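# Unpeg postcards, stack them on mat, box the clothespins

## Task

Remove every postcard from the line and leave them lying flat in one stack on the mat, and put all the clothespins into the box.

## Robot and tools

Robot: two arms, left_arm and right_arm, each with a two-finger gripper. Cameras: cam_head_left, cam_head_right, cam_high, cam_left_wrist, cam_right_wrist (all 896x504). A camera stand sits behind the arms.

Frames. The scene frame has its origin at table-top height, midway between the nominal arm bases; +x points out over the table, +z up, and left_arm is on the +y side (arm names do not match image sides). Calibrated bases: left_arm at (+0.007, +0.368, 0) m, quat_wxyz (+1.000, 0, 0, +0.022); right_arm at (+0.031, -0.248, 0) m, quat_wxyz (+1.000, 0, 0, -0.021). Reported end_effector_position (m) and end_effector_quat_wxyz are in the scene frame and may be off by a few cm, more at long reach. The gripper's fingers point along its own +z and open and close along its y; the reported position is between the pads, about 1 cm short of the tips. Offsets you command are along each Hand target's own axes, not the scene axes.

The 14-number row. Every moving command uses one flat row of 14 numbers covering both arms: dx, dy, dz, rx, ry, rz, opening for left_arm, then those seven for right_arm. dx..rz are an offset from that arm's Hand target as it stood when the action or move began; 1.0 = 0.6 m of travel or 180 degrees of turn, and rx, ry, rz form one rotation vector. Opening is absolute, not an offset: +1 fully open (0.093 m), -1 closed. All zeros for an arm's six pose numbers re-requests its current Hand target; a 0 in the opening slot is a real command (half open), so resend the present opening to leave a gripper alone.

execute_actions(actions, cameras): actions is a list of actions; each action is a list of up to 15 rows, one row per 1/30 s control step, numbers in [-1, 1]. A short action repeats its last row until 15 steps are used. All rows of an action count from the action's start pose, and each new action starts from the then-current Hand target, so repeating an offset keeps moving. Images come back only when actions is empty or cameras names them (["all"] for all, [] for none; an unknown name voids the call).

move(target, speed, blend, opening_speed, grip_force, blocking, cameras): target is one 14-number row or a list of up to 15 rows, every row an offset from the same starting Hand targets. Paths are straight, end together, last 0.5 to 10 s. speed is m/s per arm path, 0.002 to 2.9, default 0.25 (turns up to twice that in rad/s); one value or one per target. blend (m) rounds corners in a list; 0 stops at each. opening_speed (0.2 or more per second, on the -1..+1 scale) ramps openings. grip_force is newtons per pad, 10 to 50, one or one per arm; it persists, and lower values close slowly (about 16 s from open at 10). blocking=false returns after about 0.5 s while the move continues. The result adds a move: line: done (within 10 mm and 2 degrees), off_target, moving, held, fault, plus limits such as paced (pose clipped) or held (steps withheld). Done does not prove contact or no contact. Moves do not avoid obstacles or the other arm; avoid paths passing near an arm's own base.

wait(seconds 0 to 10, cameras) lets time run holding commands. stop(cameras) brakes a running move. zoom_image(camera, region [x0,y0,x1,y1], at most 504x504 px, origin top-left) enlarges the latest image of a camera. finished_scene(scene 1 or 2) ends the scene irreversibly; calls after it act in the next scene.

Reading results. Hand target is the last commanded pose after clipping; the gripper often stops short, and the next command (even zeros) pushes for it again, so send the leftover distance if needed. Orientation commands are clipped to 40 degrees from the measured one per step. Friction and weight can leave the hand low, short, tilted, or moving sideways on tiny moves: check pose after each move. grip_measured is motor position on the -1..+1 scale; pads meet near -0.94, and each mm of object width adds about 0.0208; readings may be up to 0.02 high. To grip firmly send a value about 0.24 below the width reading and keep sending it; release with a value well above it. Sending far below the width at once gives a brief hard squeeze. Joint positions end with opening in metres. Joint torques include arm weight; joints 1-3 wrap at ±28 N m. Joint ranges (rad): waist -2.618..3.054, shoulder 0..3.142, elbow 0..3.142 (straight 2.901), wrist pitch ±1.571, wrist yaw ±1.571, wrist roll ±2.094.

Avoid: dropping or releasing moving parts, fast contact, pushing far past a contact, anything leaving the table, and arms or grippers touching each other (closing on the other arm's fingers counts). An arm blocked by something keeps pressing until commanded back. Holding loads, stretching out, or pushing at unreachable poses heats motors: MOTOR HOT at 75 °C, fold fault at 90 °C, collapse at 100 °C. Objects may be nudged by outside pushes. Time runs while you think.

Each tool is called after "Request:" as name([rows], argument=value, ...), one row to a line, values as JSON.

## Session

Request:
execute_actions(actions=[])

Scene clock: 0.00 s.
left_arm: end_effector_position=(+0.2677, +0.4320, +0.1108) grip_measured=+1.000 end_effector_quat_wxyz=(+0.517, -0.165, +0.840, -0.019) | right_arm: end_effector_position=(+0.2577, -0.2651, +0.1806) grip_measured=+1.000 end_effector_quat_wxyz=(+0.565, +0.215, +0.796, +0.039)
Joint positions: left_arm=[0.304 0.633 0.211 -0.069 0.168 -0.141 0.093] | right_arm=[0.22 0.287 0.374 -0.479 0.347 0.473 0.093]
Joint velocities: within noise
Joint torques (N m): no reading
Heat: left arm: 31 °C; right arm: 36 °C.
Hand target: left_arm +0.2689, +0.4325, +0.1149; +0.520, -0.164, +0.838, -0.018 | right_arm +0.2573, -0.2651, +0.1820; +0.564, +0.215, +0.796, +0.039
Tool commands: left_gripper/opening=+1.0 right_gripper/opening=+1.0

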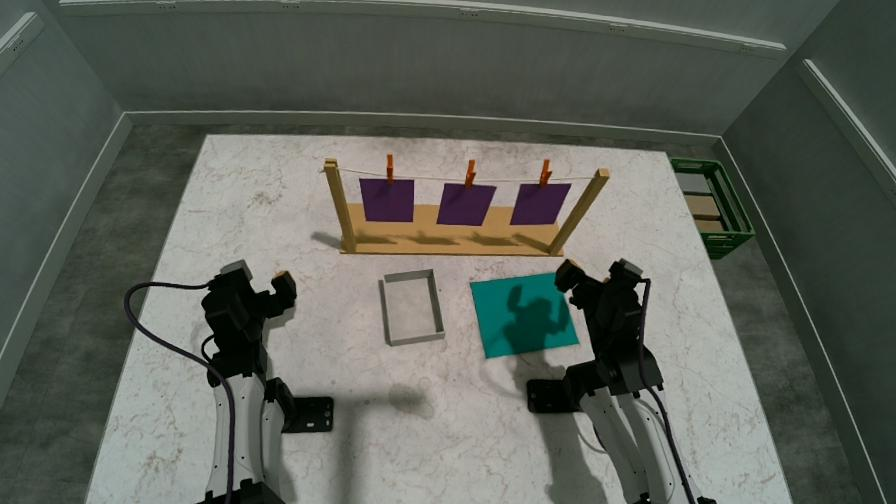

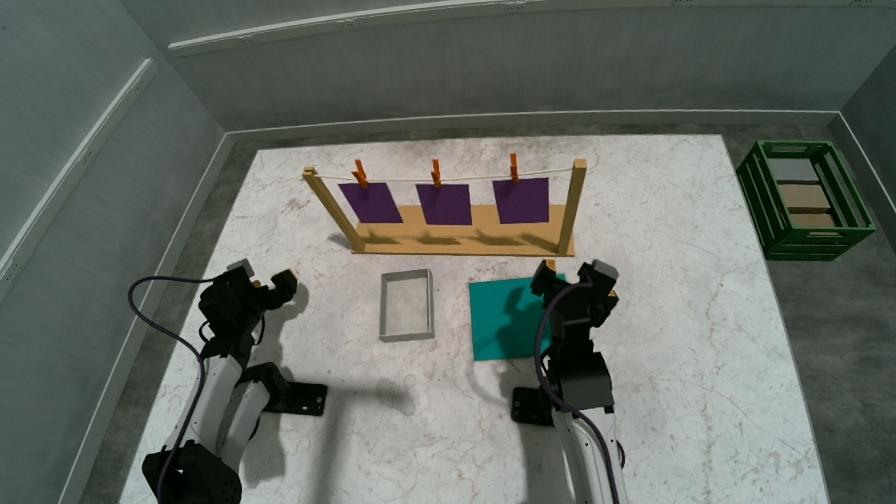

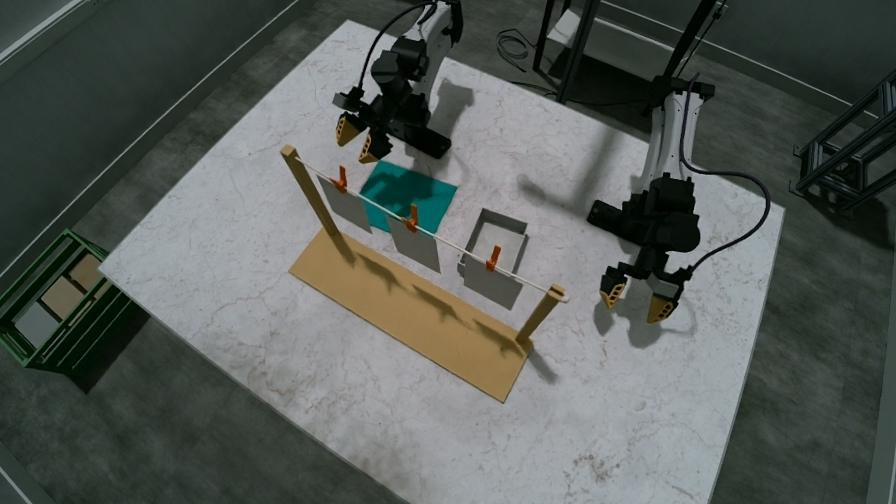

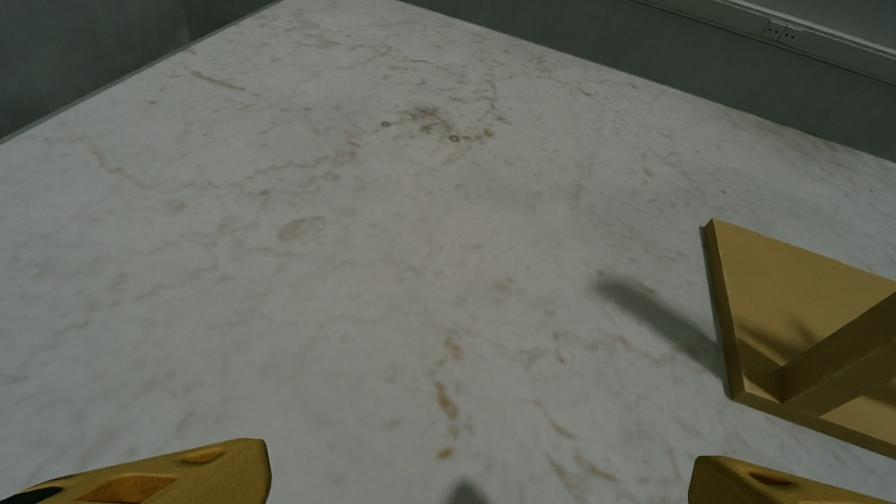

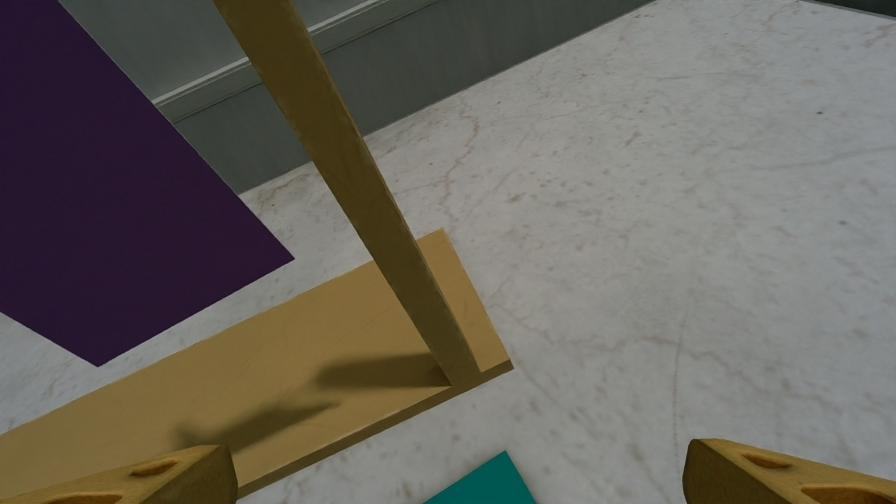

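Request:
zoom_image(camera="cam_head_left", region=[300, 130, 640, 370])

Request:
zoom_image(camera="cam_head_right", region=[280, 130, 620, 370])

Request:
zoom_image(camera="cam_high", region=[270, 120, 590, 410])

Scaled by 1.482 from the camera's 896x504 image, which has a finer 1280x720 frame.

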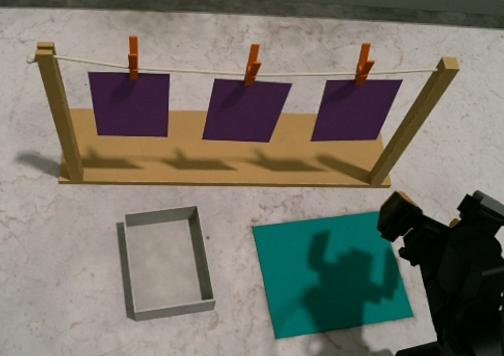

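Scaled by 1.482 from the camera's 896x504 image, which has a finer 1280x720 frame.

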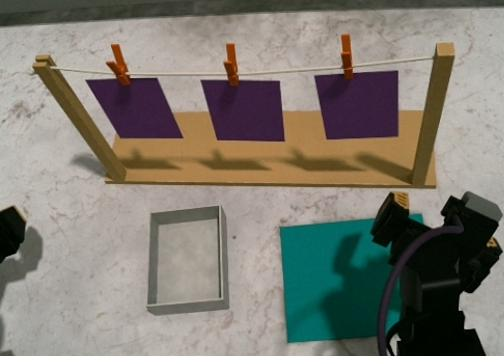

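Scaled by 1.575 from the camera's 896x504 image, which has a finer 1280x720 frame.

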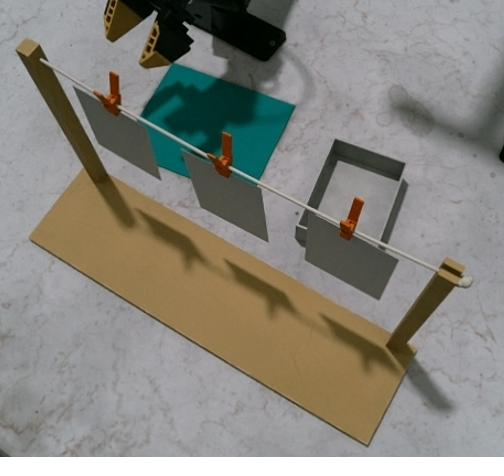

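Request:
move(target=[-0.1133,-0.3183,-0.2417,0.0667,-0.1456,0.0835,1,-0.0533,0.2048,-0.1497,-0.0803,-0.1057,-0.1158,1], cameras=["all"])

Scene clock: 19.47 s.
left_arm: end_effector_position=(+0.2165, +0.2502, +0.2797) grip_measured=+1.000 end_effector_quat_wxyz=(+0.706, +0.008, +0.708, -0.006) | right_arm: end_effector_position=(+0.2203, -0.1476, +0.2816) grip_measured=+1.000 end_effector_quat_wxyz=(+0.706, -0.004, +0.708, +0.003)
Joint positions: left_arm=[-1.27 0.562 0.426 0.13 -1.207 -0.002 0.093] | right_arm=[1.401 0.44 0.429 -0.004 1.349 0.014 0.093]
Joint torques (N m): left_arm=[0.38 1.62 7.27 1.92 -0.04 -0.01] | right_arm=[-0.18 0.94 7.36 1.51 0.07 -0.24]
Heat: left arm: 34 °C; right arm: 42 °C.
Hand target: left_arm +0.2179, +0.2515, +0.2784; +0.708, +0.001, +0.706, +0.000 | right_arm +0.2203, -0.1501, +0.2801; +0.707, +0.000, +0.707, +0.000
Off the commanded pose: left_arm 0.002 m, 1 deg | right_arm 0.003 m, 1 deg.
move: done

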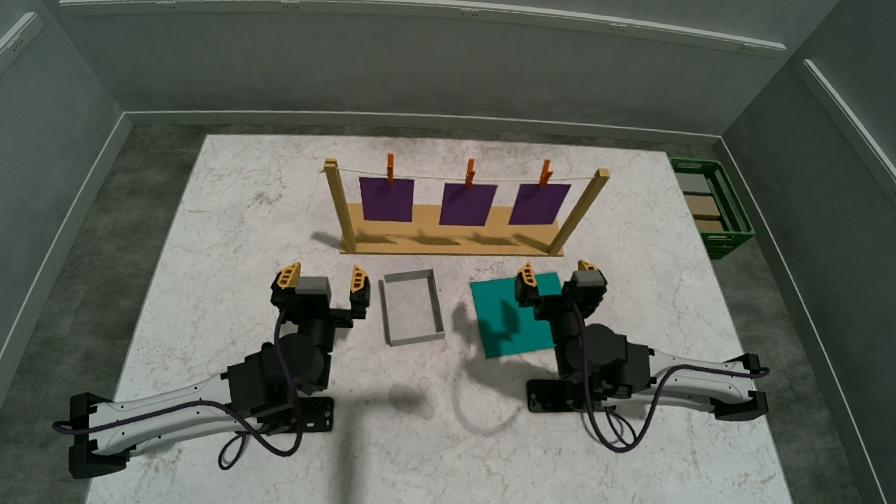

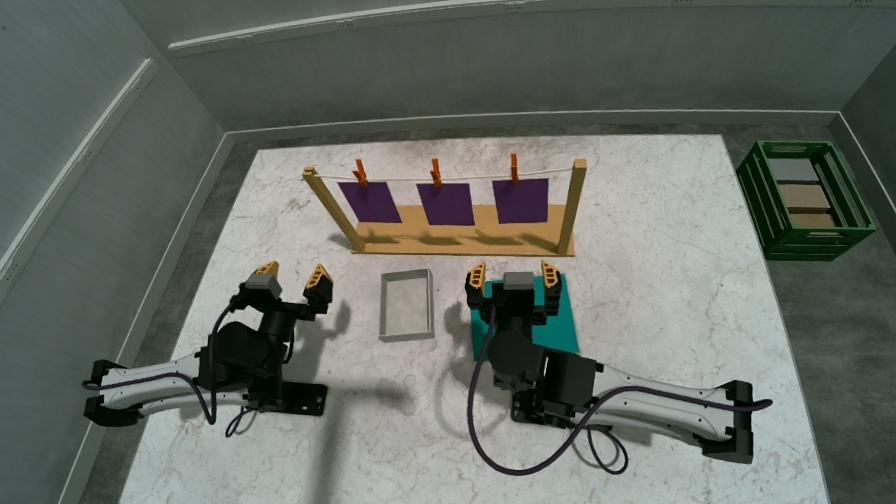

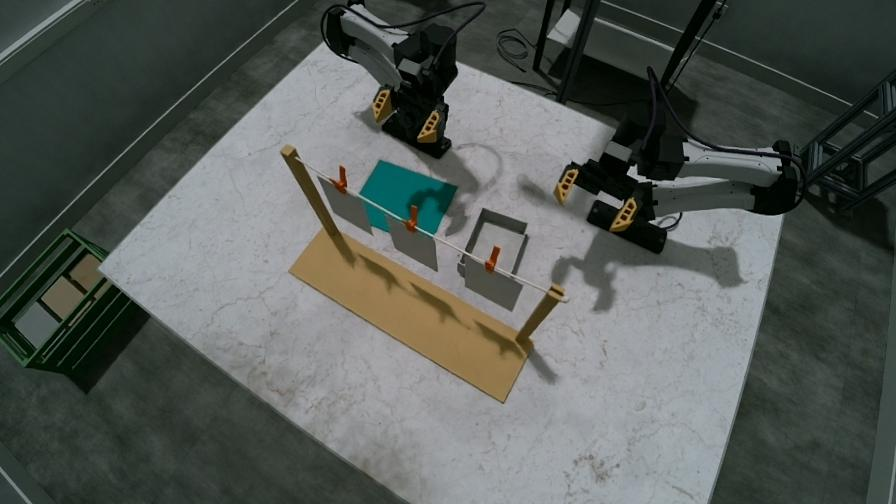

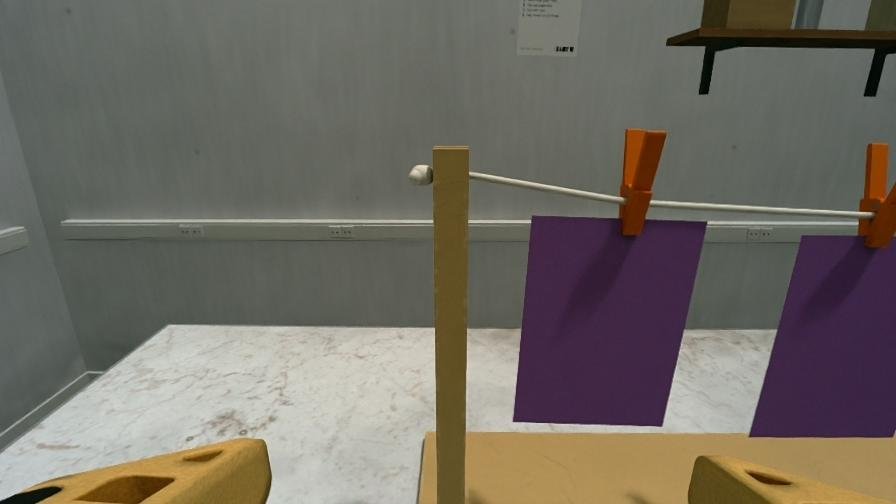

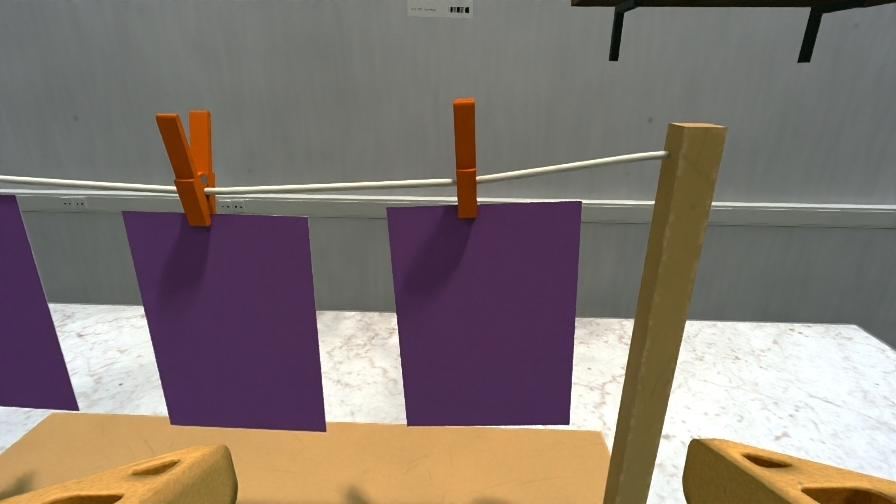

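Request:
move(target=[0,0,0.1,0,0,0,1,-0.133,0,0,0,0,0,1], cameras=["cam_left_wrist","cam_right_wrist","cam_high"])

Scene clock: 31.27 s.
left_arm: end_effector_position=(+0.2754, +0.2545, +0.2649) grip_measured=+1.000 end_effector_quat_wxyz=(+0.698, +0.007, +0.716, +0.014) | right_arm: end_effector_position=(+0.2200, -0.1498, +0.3548) grip_measured=+1.000 end_effector_quat_wxyz=(+0.708, -0.006, +0.706, -0.004)
Joint positions: left_arm=[-0.899 0.752 0.426 0.285 -0.865 -0.001 0.093] | right_arm=[1.401 0.55 0.726 -0.163 1.356 -0.026 0.093]
Joint torques (N m): left_arm=[0.36 0.06 10.25 2.16 0.25 0] | right_arm=[-0.1 2.62 10.07 1.27 -0.01 0]
Heat: left arm: 35 °C; right arm: 43 °C.
Hand target: left_arm +0.2778, +0.2514, +0.2786; +0.708, +0.001, +0.706, +0.000 | right_arm +0.2203, -0.1501, +0.3599; +0.707, +0.000, +0.707, +0.000
Off the commanded pose: left_arm 0.014 m, 2 deg | right_arm 0.005 m, 1 deg.
move: off_target (left_arm)
Images, in order (width x height): cam_high 896x504, cam_left_wrist 896x504, cam_right_wrist 896x504.

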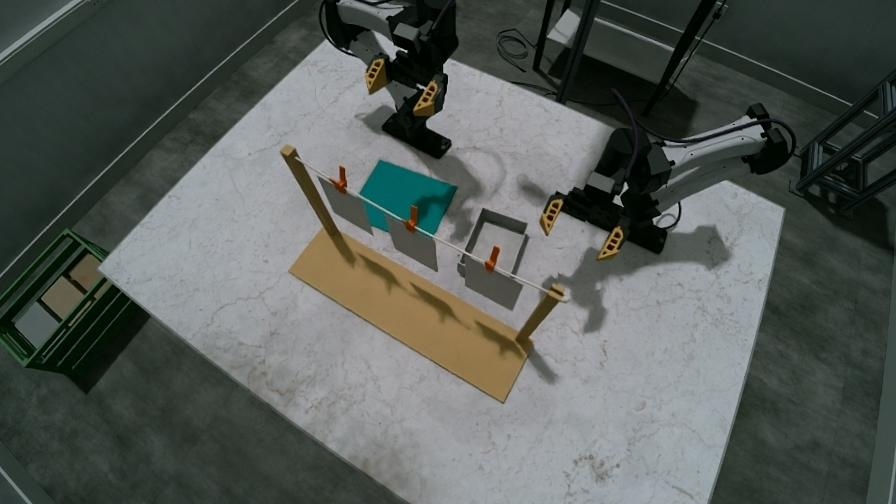

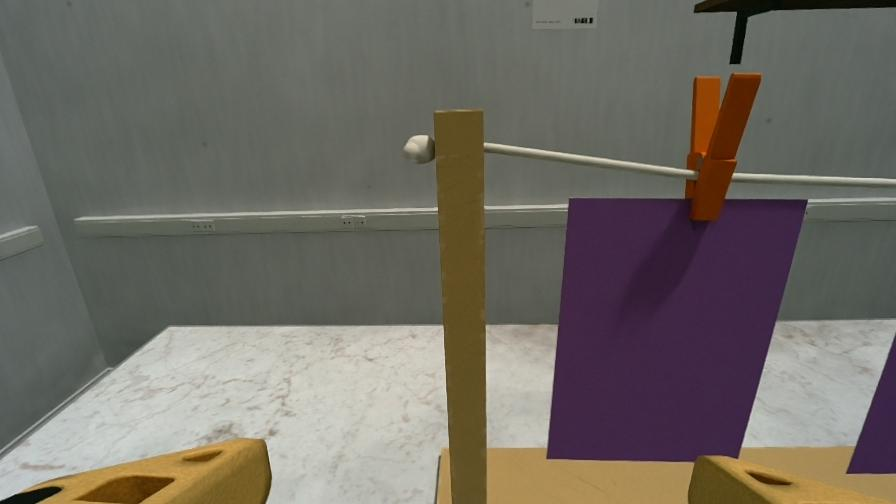

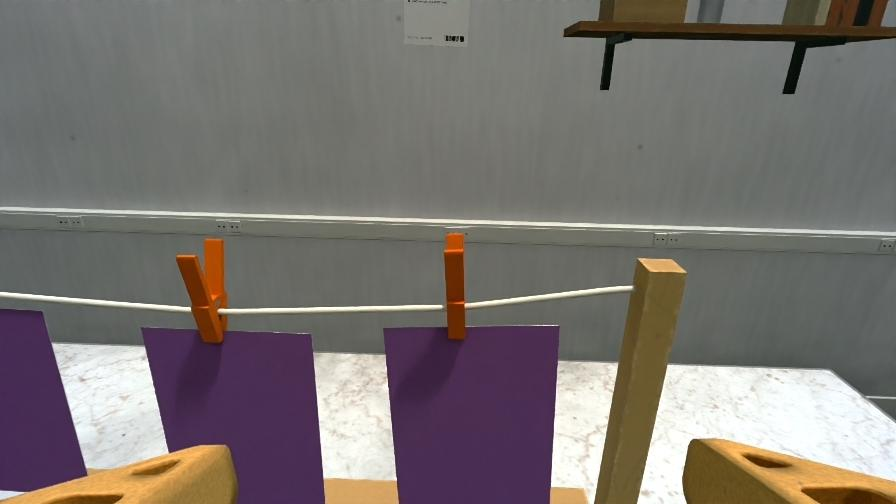

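Request:
zoom_image(camera="cam_left_wrist", region=[600, 50, 820, 250])

Request:
zoom_image(camera="cam_high", region=[300, 150, 440, 270])

Scaled by 2.291 from the camera's 896x504 image, which has a finer 1280x720 frame.

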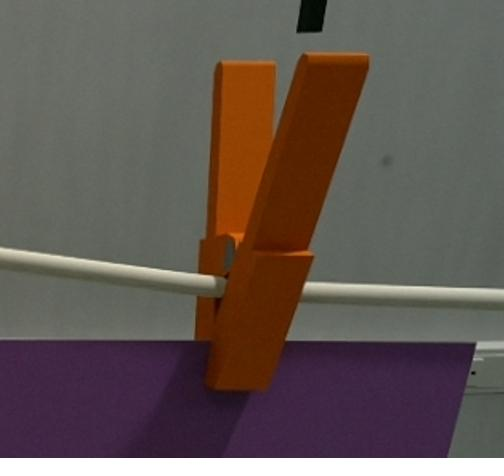

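Scaled by 3.600 from the camera's 896x504 image, which has a finer 1280x720 frame.

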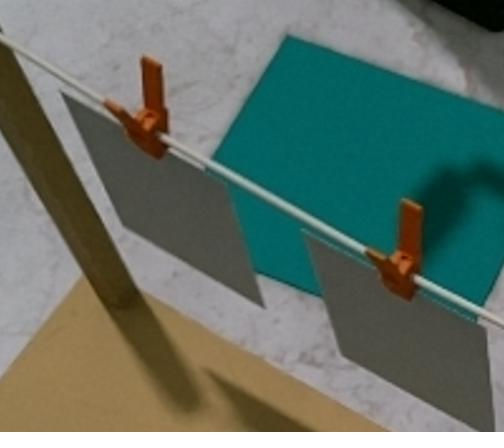

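Request:
move(target=[0,-0.1,0,0,0,0,1,0,0.1,0,0,0,0,1], cameras=["cam_left_wrist","cam_right_wrist"])

Scene clock: 74.10 s.
left_arm: end_effector_position=(+0.2764, +0.1940, +0.2672) grip_measured=+1.000 end_effector_quat_wxyz=(+0.700, +0.014, +0.714, +0.008) | right_arm: end_effector_position=(+0.2212, -0.0892, +0.3522) grip_measured=+1.000 end_effector_quat_wxyz=(+0.705, -0.010, +0.709, -0.008)
Joint positions: left_arm=[-1.084 1.022 0.518 0.467 -1.032 -0.001 0.093] | right_arm=[1.474 0.812 0.773 0.005 1.429 0.008 0.093]
Joint torques (N m): left_arm=[-0.42 -1.1 10.1 2.03 -0.06 -0.01] | right_arm=[0.39 -0.28 10.17 1.47 0.09 -0.19]
Heat: left arm: 42 °C; right arm: 48 °C.
Hand target: left_arm +0.2778, +0.1914, +0.2785; +0.708, +0.001, +0.706, +0.000 | right_arm +0.2203, -0.0902, +0.3599; +0.707, +0.000, +0.707, +0.000
Off the commanded pose: left_arm 0.012 m, 2 deg | right_arm 0.008 m, 2 deg.
move: off_target (left_arm)
Images, in order (width x height): cam_left_wrist 896x504, cam_right_wrist 896x504.

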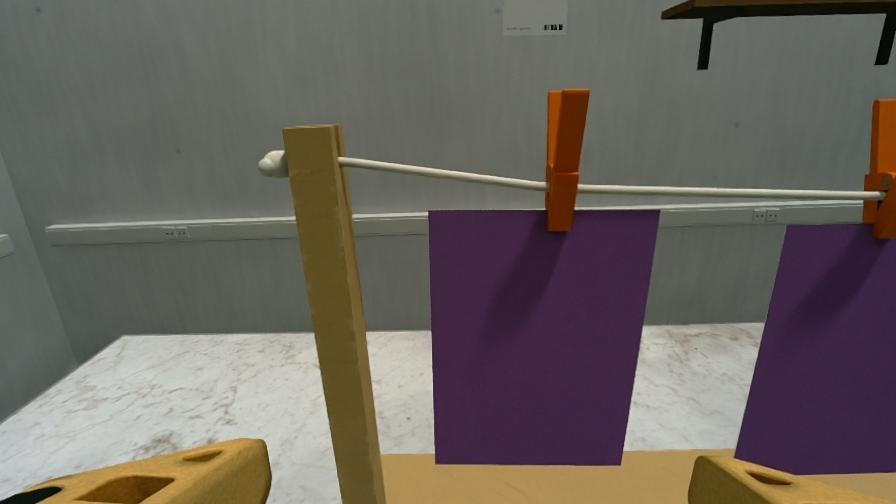

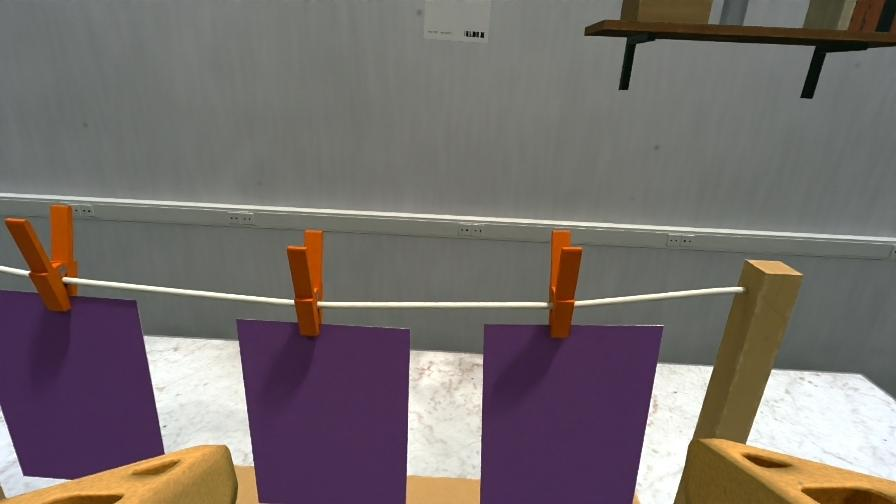

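Request:
move(target=[0.2625,-0.09,0.0833,0.299,-0.0393,-0.1471,1,0,0,0,0,0,0,1], cameras=["cam_left_wrist","cam_right_wrist","cam_high","cam_head_left"])

Scene clock: 111.63 s.
left_arm: end_effector_position=(+0.3243, +0.1398, +0.1015) grip_measured=+1.000 end_effector_quat_wxyz=(+0.540, +0.193, +0.710, -0.409) | right_arm: end_effector_position=(+0.2212, -0.0892, +0.3525) grip_measured=+1.000 end_effector_quat_wxyz=(+0.706, -0.009, +0.709, -0.007)
Joint positions: left_arm=[-0.461 1.867 0.313 1.462 0.494 -0.339 0.093] | right_arm=[1.474 0.812 0.773 0.008 1.429 0.008 0.093]
Joint torques (N m): left_arm=[0.43 -4.31 5.3 2.97 0.28 -0.13] | right_arm=[0.39 -0.27 10.11 1.47 0.09 -0.21]
Heat: left arm: 45 °C; right arm: 52 °C.
Hand target: left_arm +0.3281, +0.1376, +0.1210; +0.653, +0.162, +0.569, -0.473 | right_arm +0.2203, -0.0902, +0.3599; +0.707, +0.000, +0.707, +0.000
Off the commanded pose: left_arm 0.020 m, 22 deg | right_arm 0.008 m, 1 deg.
joint sent to its limit (left arm) — joint 4 (wrist pitch), upper limit. The joint targets are off in orientation, not in position.
move: off_target (left_arm)
Images, in order (width x height): cam_head_left 896x504, cam_high 896x504, cam_left_wrist 896x504, cam_right_wrist 896x504.

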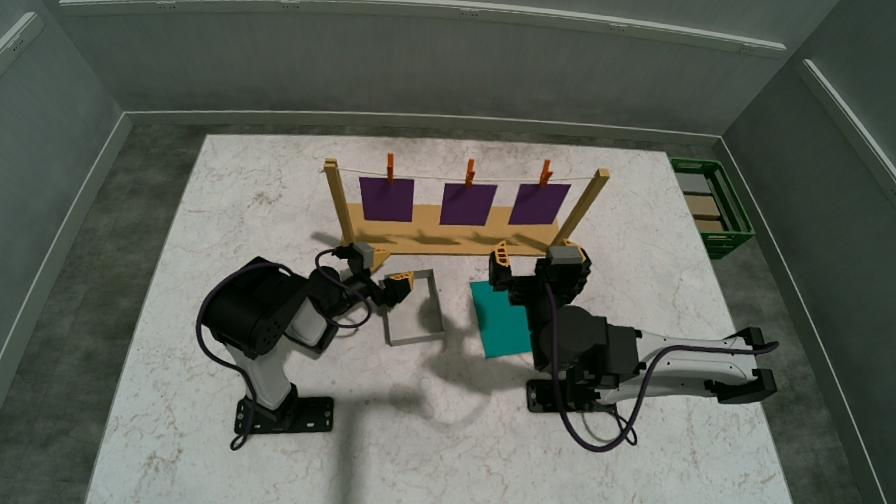

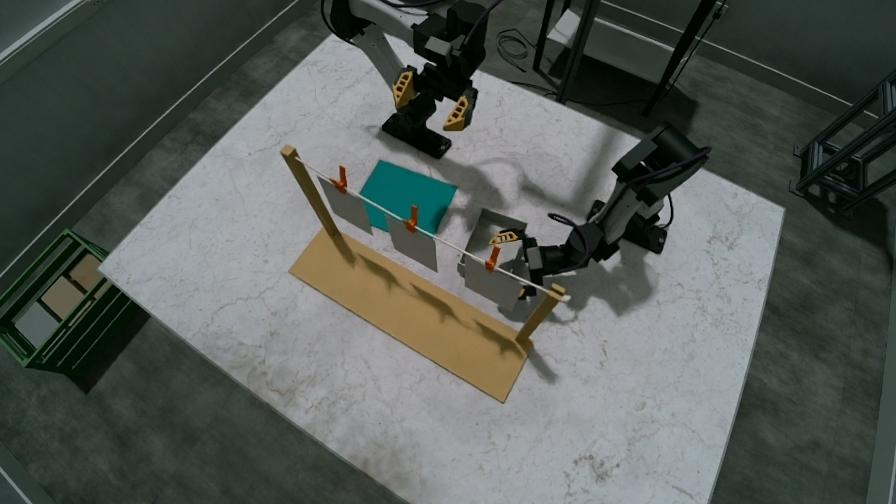

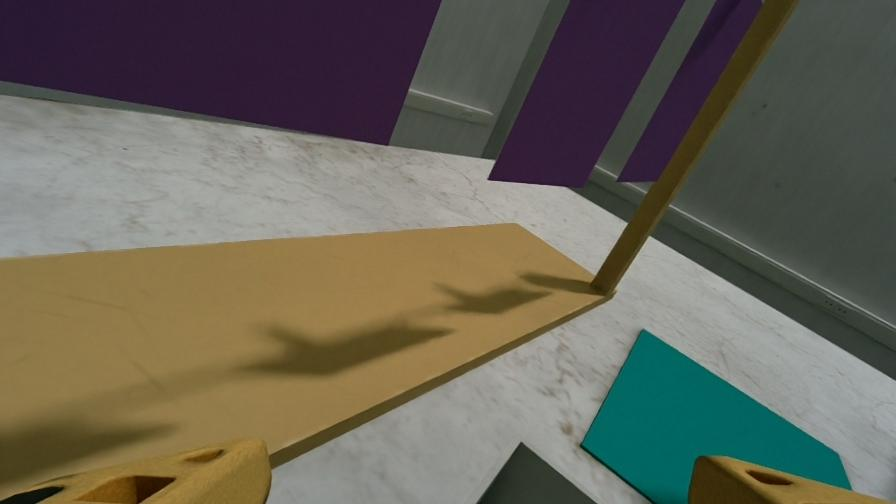

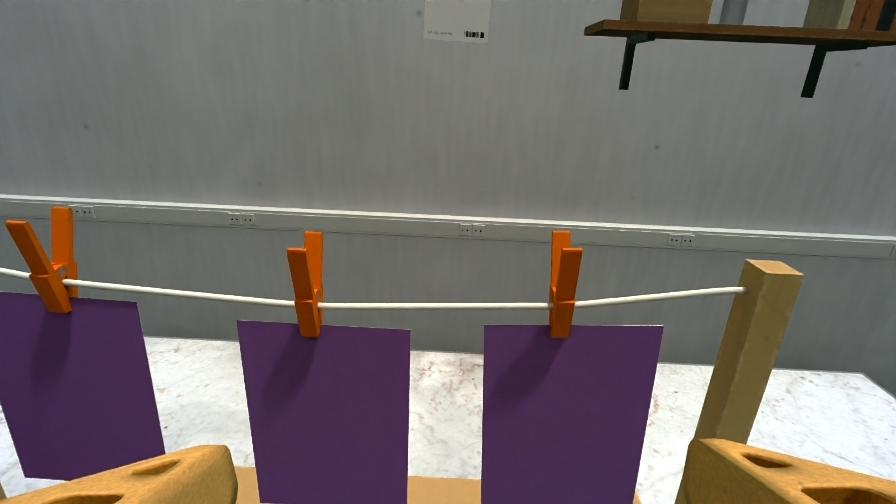

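Request:
move([
  [-0.0828,-0.09,-0.0187,0.0277,0.1033,0.103,-0.55,0,0,0,0,0,0,1],
  [-0.093,-0.0073,0.0423,0.0277,0.1033,0.103,-0.55,0,0,0,0,0,0,1],
], cameras=["cam_left_wrist","cam_high","cam_head_right"])

Scene clock: 125.97 s.
left_arm: end_effector_position=(+0.3433, +0.1431, +0.1780) grip_measured=-0.548 end_effector_quat_wxyz=(+0.612, +0.343, +0.620, -0.351) | right_arm: end_effector_position=(+0.2212, -0.0892, +0.3525) grip_measured=+1.000 end_effector_quat_wxyz=(+0.706, -0.009, +0.709, -0.007)
Joint positions: left_arm=[-0.356 1.613 0.471 1.136 0.714 -0.012 0.019] | right_arm=[1.474 0.812 0.773 0.008 1.429 0.008 0.093]
Joint torques (N m): left_arm=[0.09 -4.14 7.6 1.99 0.32 0.06] | right_arm=[0.36 -0.28 10.11 1.47 0.09 -0.21]
Heat: left arm: 43 °C; right arm: 53 °C.
Hand target: left_arm +0.3447, +0.1405, +0.1800; +0.612, +0.353, +0.612, -0.354 | right_arm +0.2203, -0.0902, +0.3599; +0.707, +0.000, +0.707, +0.000
Off the commanded pose: left_arm 0.004 m, 2 deg | right_arm 0.007 m, 1 deg.
move: done
Images, in order (width x height): cam_head_right 896x504, cam_high 896x504, cam_left_wrist 896x504.

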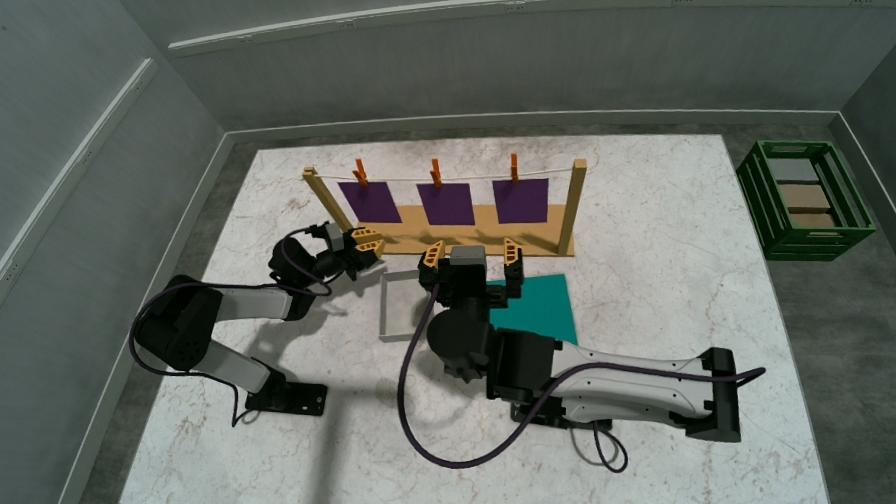

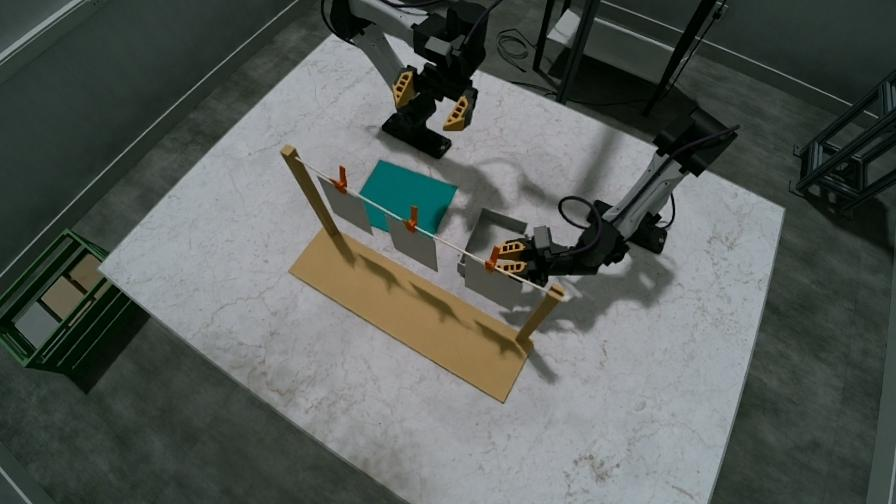

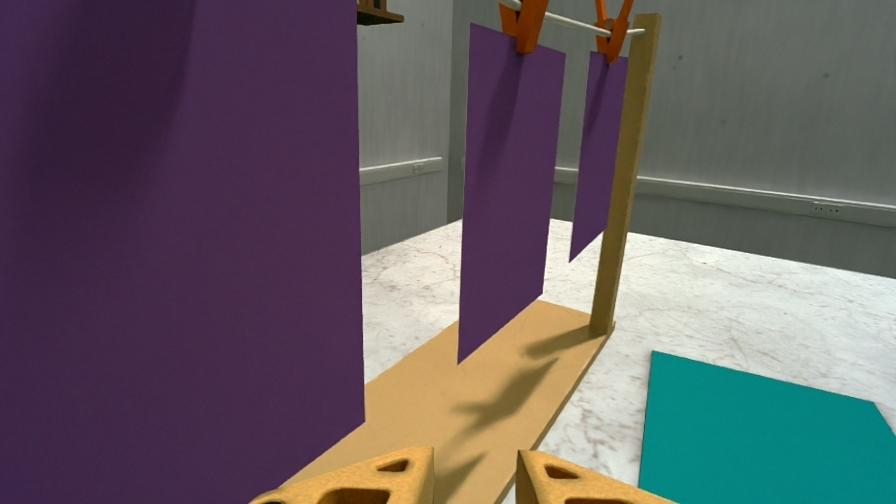

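Request:
move(target=[0,-0.01,0.15,0,0,0,0.02,0,0,0,0,0,0,1], speed=0.12, cameras=["cam_left_wrist","cam_right_wrist","cam_high"])

Scene clock: 139.30 s.
left_arm: end_effector_position=(+0.3796, +0.0624, +0.1827) grip_measured=+0.018 end_effector_quat_wxyz=(+0.613, +0.351, +0.610, -0.359) | right_arm: end_effector_position=(+0.2212, -0.0892, +0.3525) grip_measured=+1.000 end_effector_quat_wxyz=(+0.706, -0.009, +0.709, -0.007)
Joint positions: left_arm=[-0.547 1.831 0.749 1.093 0.549 -0.012 0.046] | right_arm=[1.474 0.812 0.773 0.008 1.429 0.008 0.093]
Joint torques (N m): left_arm=[-0.27 -6 8.21 1.9 0 0.05] | right_arm=[0.38 -0.29 10.14 1.46 0.09 -0.2]
Heat: left arm: 42 °C; right arm: 54 °C.
Hand target: left_arm +0.3846, +0.0596, +0.1801; +0.613, +0.353, +0.612, -0.354 | right_arm +0.2203, -0.0902, +0.3599; +0.707, +0.000, +0.707, +0.000
Off the commanded pose: left_arm 0.006 m, 1 deg | right_arm 0.008 m, 1 deg.
move: done
Images, in order (width x height): cam_high 896x504, cam_left_wrist 896x504, cam_right_wrist 896x504.

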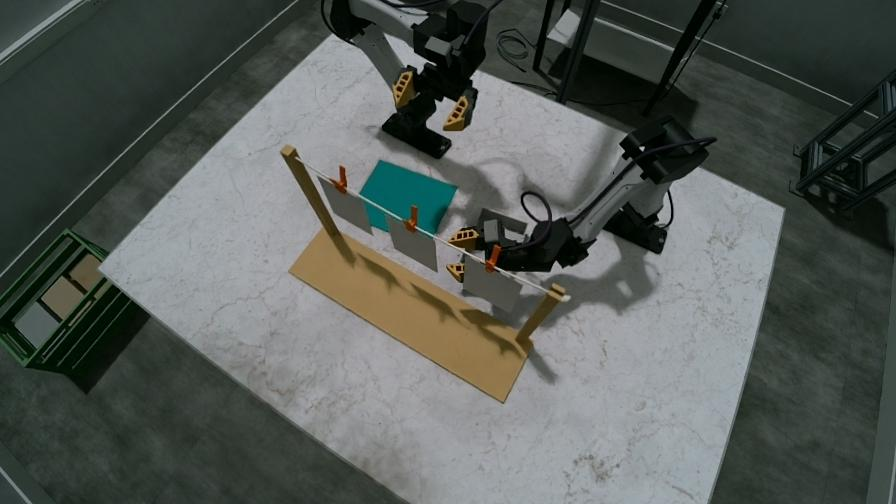

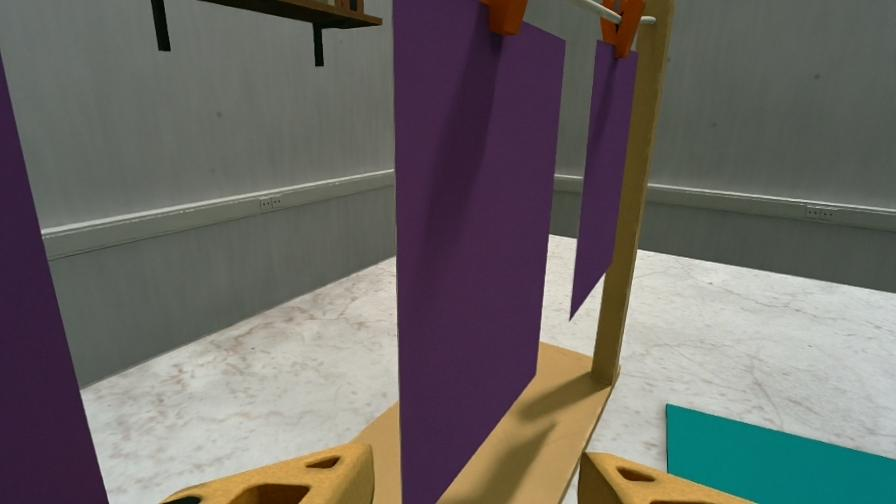

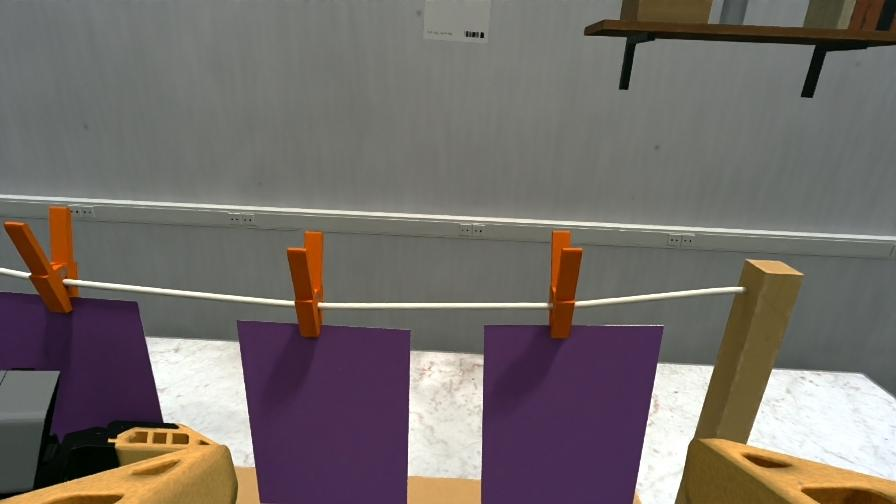

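Request:
move([
  [0,0.015,0.0,0,0,0,0.02,0,0,0,0,0,0,1],
  [0,0.015,0.108,0,0,0,0.02,0,0,0,0,0,0,1],
], speed=0.1, cameras=["cam_left_wrist","cam_right_wrist","cam_high"])

Scene clock: 144.90 s.
left_arm: end_effector_position=(+0.4201, +0.0115, +0.1837) grip_measured=+0.018 end_effector_quat_wxyz=(+0.613, +0.351, +0.610, -0.359) | right_arm: end_effector_position=(+0.2212, -0.0892, +0.3525) grip_measured=+1.000 end_effector_quat_wxyz=(+0.706, -0.009, +0.709, -0.007)
Joint positions: left_arm=[-0.611 2.007 1.02 0.997 0.484 -0.012 0.046] | right_arm=[1.474 0.812 0.773 0.008 1.429 0.008 0.093]
Joint torques (N m): left_arm=[-0.29 -7.64 8.79 1.97 0.04 0.06] | right_arm=[0.4 -0.31 10.14 1.47 0.09 -0.21]
Heat: left arm: 42 °C; right arm: 54 °C.
Hand target: left_arm +0.4247, +0.0080, +0.1800; +0.612, +0.353, +0.612, -0.354 | right_arm +0.2203, -0.0902, +0.3599; +0.707, +0.000, +0.707, +0.000
Off the commanded pose: left_arm 0.007 m, 1 deg | right_arm 0.008 m, 1 deg.
move: done
Images, in order (width x height): cam_high 896x504, cam_left_wrist 896x504, cam_right_wrist 896x504.

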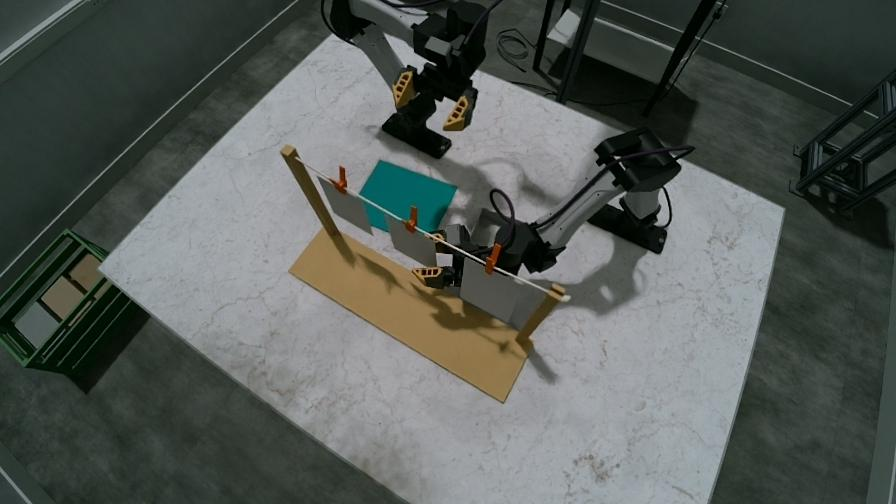

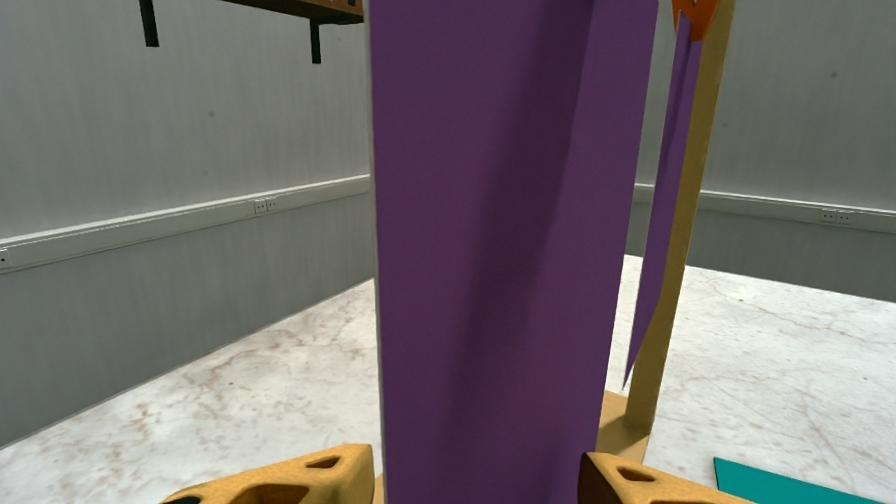

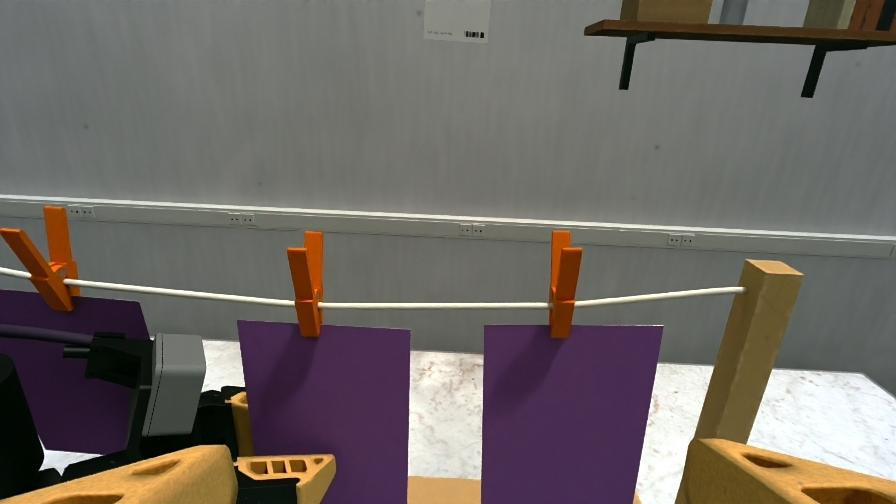

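Request:
move(target=[0,0,0,0,0,0,-0.7,0,0,0,0,0,0,1], opening_speed=0.3, grip_force=[15,50], cameras=["cam_left_wrist","cam_right_wrist"])

Scene clock: 152.57 s.
left_arm: end_effector_position=(+0.4201, +0.0115, +0.1835) grip_measured=-0.698 end_effector_quat_wxyz=(+0.613, +0.351, +0.610, -0.359) | right_arm: end_effector_position=(+0.2212, -0.0892, +0.3525) grip_measured=+1.000 end_effector_quat_wxyz=(+0.706, -0.009, +0.709, -0.007)
Joint positions: left_arm=[-0.611 2.007 1.02 0.997 0.483 -0.012 0.012] | right_arm=[1.474 0.812 0.773 0.008 1.429 0.008 0.093]
Joint torques (N m): left_arm=[-0.39 -7.6 8.8 1.95 0.02 0.05] | right_arm=[0.42 -0.29 10.11 1.47 0.09 -0.2]
Heat: left arm: 41 °C; right arm: 55 °C.
Hand target: left_arm +0.4247, +0.0080, +0.1801; +0.612, +0.353, +0.612, -0.354 | right_arm +0.2203, -0.0902, +0.3599; +0.707, +0.000, +0.707, +0.000
Off the commanded pose: left_arm 0.007 m, 1 deg | right_arm 0.008 m, 1 deg.
grip_force (N): 15, 50
move: done
Images, in order (width x height): cam_left_wrist 896x504, cam_right_wrist 896x504.

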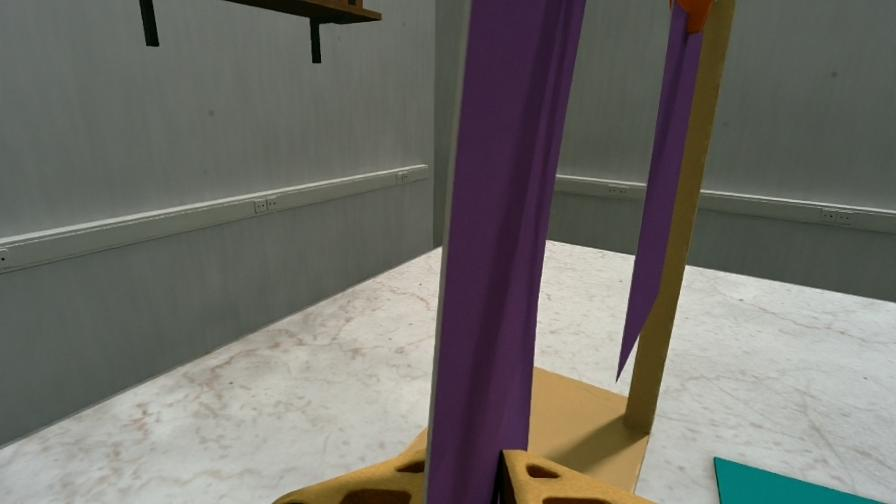

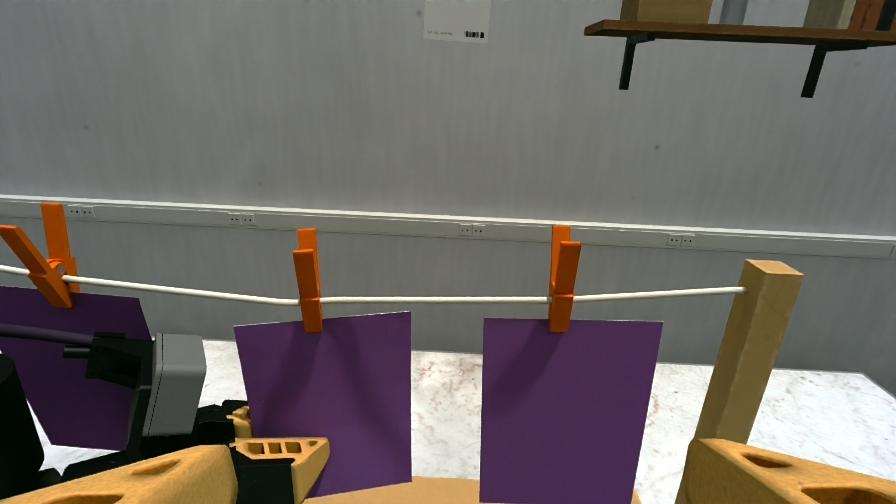

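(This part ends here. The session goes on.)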